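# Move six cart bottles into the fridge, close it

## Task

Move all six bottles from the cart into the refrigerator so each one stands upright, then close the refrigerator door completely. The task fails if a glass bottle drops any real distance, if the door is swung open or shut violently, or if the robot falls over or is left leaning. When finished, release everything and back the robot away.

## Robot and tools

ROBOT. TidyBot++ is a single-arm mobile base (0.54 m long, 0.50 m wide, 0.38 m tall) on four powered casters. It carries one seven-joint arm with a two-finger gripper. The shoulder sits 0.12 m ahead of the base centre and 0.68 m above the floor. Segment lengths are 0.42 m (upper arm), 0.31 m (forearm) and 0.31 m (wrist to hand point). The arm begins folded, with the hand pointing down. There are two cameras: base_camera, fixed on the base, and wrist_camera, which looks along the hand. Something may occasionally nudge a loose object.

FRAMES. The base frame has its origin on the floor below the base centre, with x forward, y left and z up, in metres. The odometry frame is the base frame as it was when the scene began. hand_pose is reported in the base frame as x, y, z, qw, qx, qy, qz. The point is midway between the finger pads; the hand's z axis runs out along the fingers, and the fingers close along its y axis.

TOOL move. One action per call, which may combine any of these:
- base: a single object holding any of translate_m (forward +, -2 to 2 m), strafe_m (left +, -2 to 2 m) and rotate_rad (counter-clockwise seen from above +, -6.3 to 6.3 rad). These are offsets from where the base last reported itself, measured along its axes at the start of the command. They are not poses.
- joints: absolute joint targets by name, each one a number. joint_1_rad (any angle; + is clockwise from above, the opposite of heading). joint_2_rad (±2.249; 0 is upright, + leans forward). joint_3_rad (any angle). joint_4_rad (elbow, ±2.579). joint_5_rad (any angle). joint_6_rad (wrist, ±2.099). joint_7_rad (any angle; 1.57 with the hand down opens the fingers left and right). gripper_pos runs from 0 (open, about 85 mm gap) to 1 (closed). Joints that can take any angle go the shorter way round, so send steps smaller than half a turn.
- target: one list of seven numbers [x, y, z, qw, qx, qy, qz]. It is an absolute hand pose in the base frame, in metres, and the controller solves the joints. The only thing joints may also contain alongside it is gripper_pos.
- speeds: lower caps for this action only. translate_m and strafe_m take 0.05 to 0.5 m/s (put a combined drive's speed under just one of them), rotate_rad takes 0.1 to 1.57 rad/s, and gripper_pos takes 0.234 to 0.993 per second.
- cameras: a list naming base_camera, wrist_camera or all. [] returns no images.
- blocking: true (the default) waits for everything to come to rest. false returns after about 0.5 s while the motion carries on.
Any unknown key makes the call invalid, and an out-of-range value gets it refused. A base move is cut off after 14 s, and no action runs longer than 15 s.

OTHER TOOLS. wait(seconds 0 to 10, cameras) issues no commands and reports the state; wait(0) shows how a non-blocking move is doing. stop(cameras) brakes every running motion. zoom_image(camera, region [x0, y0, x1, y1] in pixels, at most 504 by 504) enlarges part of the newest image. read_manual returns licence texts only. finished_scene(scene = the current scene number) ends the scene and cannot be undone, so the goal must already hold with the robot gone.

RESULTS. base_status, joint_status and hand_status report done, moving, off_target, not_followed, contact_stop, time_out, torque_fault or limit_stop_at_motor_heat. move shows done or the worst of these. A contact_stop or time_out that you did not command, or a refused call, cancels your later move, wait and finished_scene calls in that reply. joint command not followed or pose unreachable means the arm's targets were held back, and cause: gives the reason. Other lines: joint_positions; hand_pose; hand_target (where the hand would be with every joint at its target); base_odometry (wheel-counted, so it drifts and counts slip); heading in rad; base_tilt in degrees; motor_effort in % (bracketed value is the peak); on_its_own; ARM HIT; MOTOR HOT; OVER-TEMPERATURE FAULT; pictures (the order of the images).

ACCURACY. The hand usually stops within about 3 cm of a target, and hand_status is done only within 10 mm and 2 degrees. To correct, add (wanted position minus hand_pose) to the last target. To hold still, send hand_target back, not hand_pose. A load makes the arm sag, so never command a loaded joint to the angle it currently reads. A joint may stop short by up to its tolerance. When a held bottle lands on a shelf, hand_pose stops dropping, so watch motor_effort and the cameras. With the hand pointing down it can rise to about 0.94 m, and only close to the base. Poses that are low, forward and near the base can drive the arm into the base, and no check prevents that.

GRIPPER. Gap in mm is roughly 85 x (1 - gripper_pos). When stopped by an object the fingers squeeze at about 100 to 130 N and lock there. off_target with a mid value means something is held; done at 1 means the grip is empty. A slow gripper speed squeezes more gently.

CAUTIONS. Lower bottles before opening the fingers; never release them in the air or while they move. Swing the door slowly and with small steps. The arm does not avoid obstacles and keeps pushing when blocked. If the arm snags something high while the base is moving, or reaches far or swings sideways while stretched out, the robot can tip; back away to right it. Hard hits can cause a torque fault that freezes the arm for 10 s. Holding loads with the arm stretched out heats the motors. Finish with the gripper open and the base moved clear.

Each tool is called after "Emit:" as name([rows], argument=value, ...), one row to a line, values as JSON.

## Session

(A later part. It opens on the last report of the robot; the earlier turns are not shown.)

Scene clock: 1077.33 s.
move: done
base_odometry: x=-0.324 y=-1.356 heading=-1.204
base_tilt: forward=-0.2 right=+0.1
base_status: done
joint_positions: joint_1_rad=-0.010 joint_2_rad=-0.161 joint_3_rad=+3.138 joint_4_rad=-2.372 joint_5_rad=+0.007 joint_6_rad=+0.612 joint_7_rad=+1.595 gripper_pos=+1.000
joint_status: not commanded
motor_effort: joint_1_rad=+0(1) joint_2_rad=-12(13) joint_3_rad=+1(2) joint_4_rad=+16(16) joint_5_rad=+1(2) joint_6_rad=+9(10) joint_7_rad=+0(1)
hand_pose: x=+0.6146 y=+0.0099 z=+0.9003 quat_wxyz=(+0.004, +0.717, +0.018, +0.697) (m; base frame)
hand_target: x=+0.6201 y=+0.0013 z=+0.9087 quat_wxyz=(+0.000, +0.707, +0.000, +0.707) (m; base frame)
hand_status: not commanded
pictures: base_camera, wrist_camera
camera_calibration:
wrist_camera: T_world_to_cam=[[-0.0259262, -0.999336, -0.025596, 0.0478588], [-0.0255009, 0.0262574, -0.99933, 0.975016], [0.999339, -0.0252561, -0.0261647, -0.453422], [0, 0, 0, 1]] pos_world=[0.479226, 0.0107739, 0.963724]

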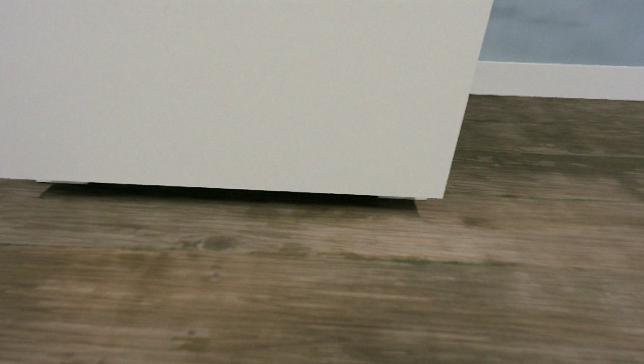

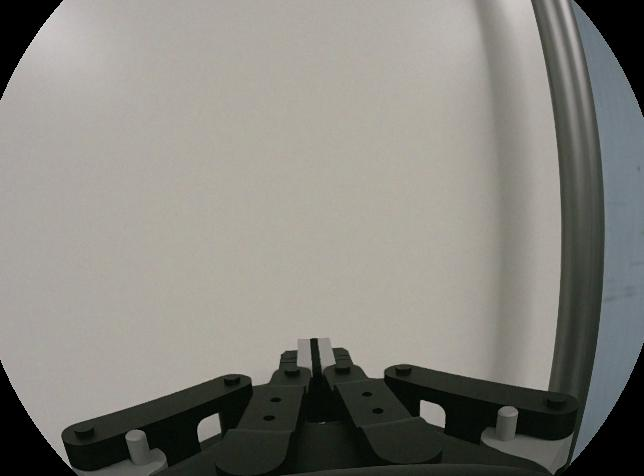

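Emit:
move(base={"translate_m":0.06}, speeds={"translate_m":0.07}, cameras=[])

Emit:
move(base={"translate_m":0.03}, speeds={"translate_m":0.06}, cameras=["base_camera","wrist_camera"])

Scene clock: 1082.07 s.
move: done
base_odometry: x=-0.303 y=-1.412 heading=-1.203
base_tilt: forward=-0.2 right=+0.1
base_status: done
joint_positions: joint_1_rad=-0.010 joint_2_rad=-0.207 joint_3_rad=+3.137 joint_4_rad=-2.415 joint_5_rad=+0.007 joint_6_rad=+0.614 joint_7_rad=+1.595 gripper_pos=+1.000
joint_status: not commanded
motor_effort: joint_1_rad=+1(2) joint_2_rad=-1(13) joint_3_rad=+2(3) joint_4_rad=+24(29) joint_5_rad=+0(2) joint_6_rad=+9(12) joint_7_rad=+0(1)
hand_pose: x=+0.5962 y=+0.0098 z=+0.8993 quat_wxyz=(+0.004, +0.715, +0.018, +0.699) (m; base frame)
hand_target: x=+0.6201 y=+0.0013 z=+0.9087 quat_wxyz=(+0.000, +0.707, +0.000, +0.707) (m; base frame)
hand_status: not commanded
pictures: none
No camera images: "cameras" was empty.

Scene clock: 1084.43 s.
move: time_out
base_odometry: x=-0.293 y=-1.437 heading=-1.204
base_tilt: forward=-0.3 right=+0.1
base_status: translate_m time_out (by the wheels' count: +0.027 of +0.030)
joint_positions: joint_1_rad=-0.009 joint_2_rad=-0.273 joint_3_rad=+3.137 joint_4_rad=-2.472 joint_5_rad=+0.007 joint_6_rad=+0.619 joint_7_rad=+1.595 gripper_pos=+1.000
joint_status: not commanded
motor_effort: joint_1_rad=+0(2) joint_2_rad=+13(18) joint_3_rad=+2(4) joint_4_rad=+33(40) joint_5_rad=+1(3) joint_6_rad=+10(14) joint_7_rad=+0(1)
hand_pose: x=+0.5711 y=+0.0092 z=+0.8988 quat_wxyz=(+0.005, +0.711, +0.018, +0.703) (m; base frame)
hand_target: x=+0.6201 y=+0.0013 z=+0.9087 quat_wxyz=(+0.000, +0.707, +0.000, +0.707) (m; base frame)
hand_status: not commanded
pictures: base_camera, wrist_camera
camera_calibration:
wrist_camera: T_world_to_cam=[[-0.025929, -0.999332, -0.0257721, 0.0461263], [-0.00733463, 0.0259702, -0.999636, 0.962285], [0.999637, -0.0257305, -0.00800311, -0.426444], [0, 0, 0, 1]] pos_world=[0.434543, 0.010132, 0.959711]

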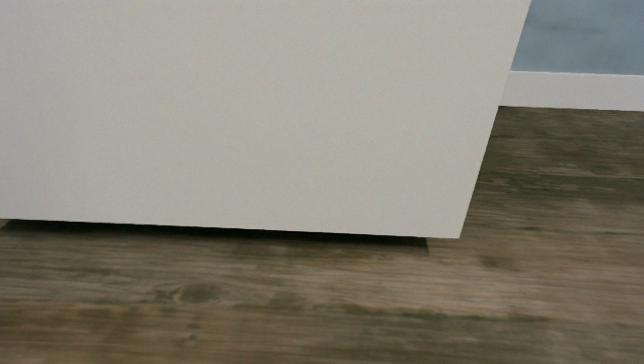

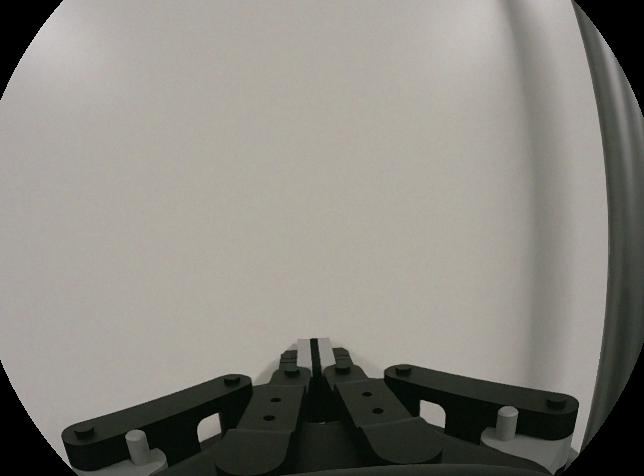

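Firmly pressed. Back off and check.

Emit:
move(base={"translate_m":-0.04}, speeds={"translate_m":0.06}, cameras=[])

Emit:
move(base={"translate_m":-0.4})

Emit:
zoom_image(camera="base_camera", region=[300, 0, 500, 180])

Scene clock: 1091.47 s.
move: done
base_odometry: x=-0.307 y=-1.400 heading=-1.205
base_tilt: forward=-0.2 right=+0.1
base_status: done
joint_positions: joint_1_rad=-0.009 joint_2_rad=-0.162 joint_3_rad=+3.137 joint_4_rad=-2.399 joint_5_rad=+0.007 joint_6_rad=+0.626 joint_7_rad=+1.595 gripper_pos=+1.000
joint_status: not commanded
motor_effort: joint_1_rad=+0(1) joint_2_rad=-9(14) joint_3_rad=+1(3) joint_4_rad=+18(31) joint_5_rad=+1(2) joint_6_rad=+10(10) joint_7_rad=+0(1)
hand_pose: x=+0.6092 y=+0.0095 z=+0.8903 quat_wxyz=(+0.004, +0.721, +0.018, +0.693) (m; base frame)
hand_target: x=+0.6201 y=+0.0013 z=+0.9087 quat_wxyz=(+0.000, +0.707, +0.000, +0.707) (m; base frame)
hand_status: not commanded
pictures: none
No camera images: "cameras" was empty.

Scene clock: 1093.60 s.
move: done
base_odometry: x=-0.451 y=-1.026 heading=-1.204
base_tilt: forward=-0.2 right=+0.1
base_status: done
joint_positions: joint_1_rad=-0.009 joint_2_rad=-0.153 joint_3_rad=+3.137 joint_4_rad=-2.393 joint_5_rad=+0.007 joint_6_rad=+0.626 joint_7_rad=+1.595 gripper_pos=+1.000
joint_status: not commanded
motor_effort: joint_1_rad=+0(1) joint_2_rad=-12(15) joint_3_rad=+1(2) joint_4_rad=+16(18) joint_5_rad=+1(2) joint_6_rad=+10(10) joint_7_rad=+0(1)
hand_pose: x=+0.6122 y=+0.0096 z=+0.8893 quat_wxyz=(+0.004, +0.722, +0.018, +0.692) (m; base frame)
hand_target: x=+0.6201 y=+0.0013 z=+0.9087 quat_wxyz=(+0.000, +0.707, +0.000, +0.707) (m; base frame)
hand_status: not commanded
pictures: base_camera, wrist_camera
camera_calibration:
wrist_camera: T_world_to_cam=[[-0.0268901, -0.999324, -0.0250572, 0.0472824], [-0.0398243, 0.0261173, -0.998865, 0.972274], [0.998845, -0.0258617, -0.0404997, -0.43828], [0, 0, 0, 1]] pos_world=[0.477765, 0.0105227, 0.954606]

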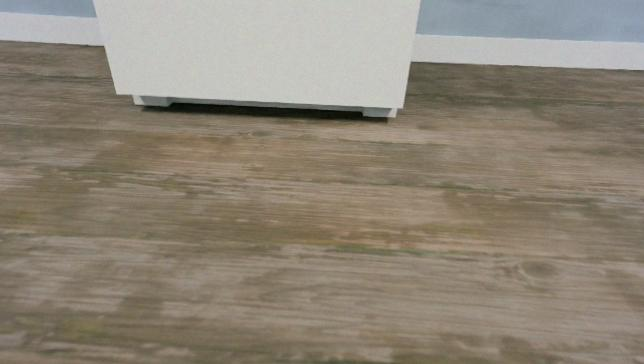

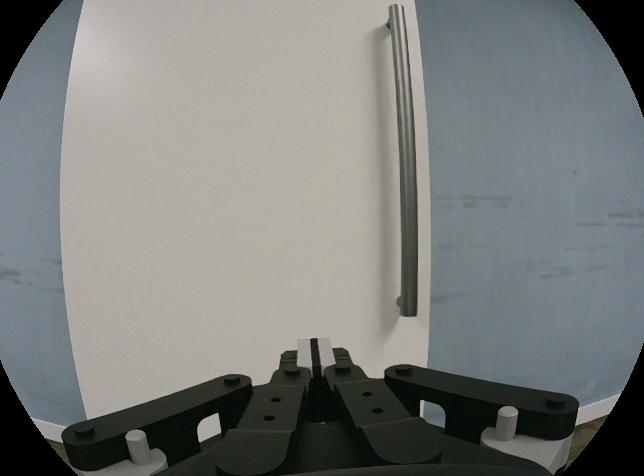

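Scaled by 2.520.

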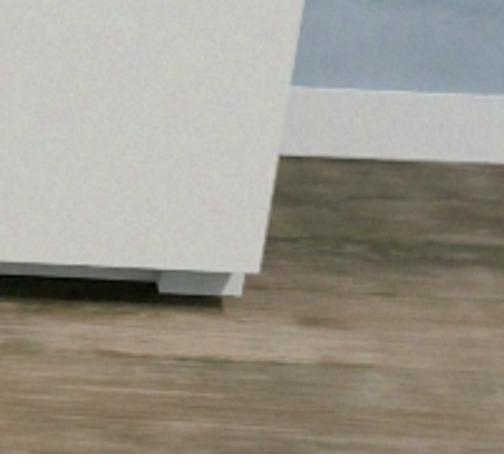

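Emit:
finished_scene(scene=2)

The scene is finished: the task was done.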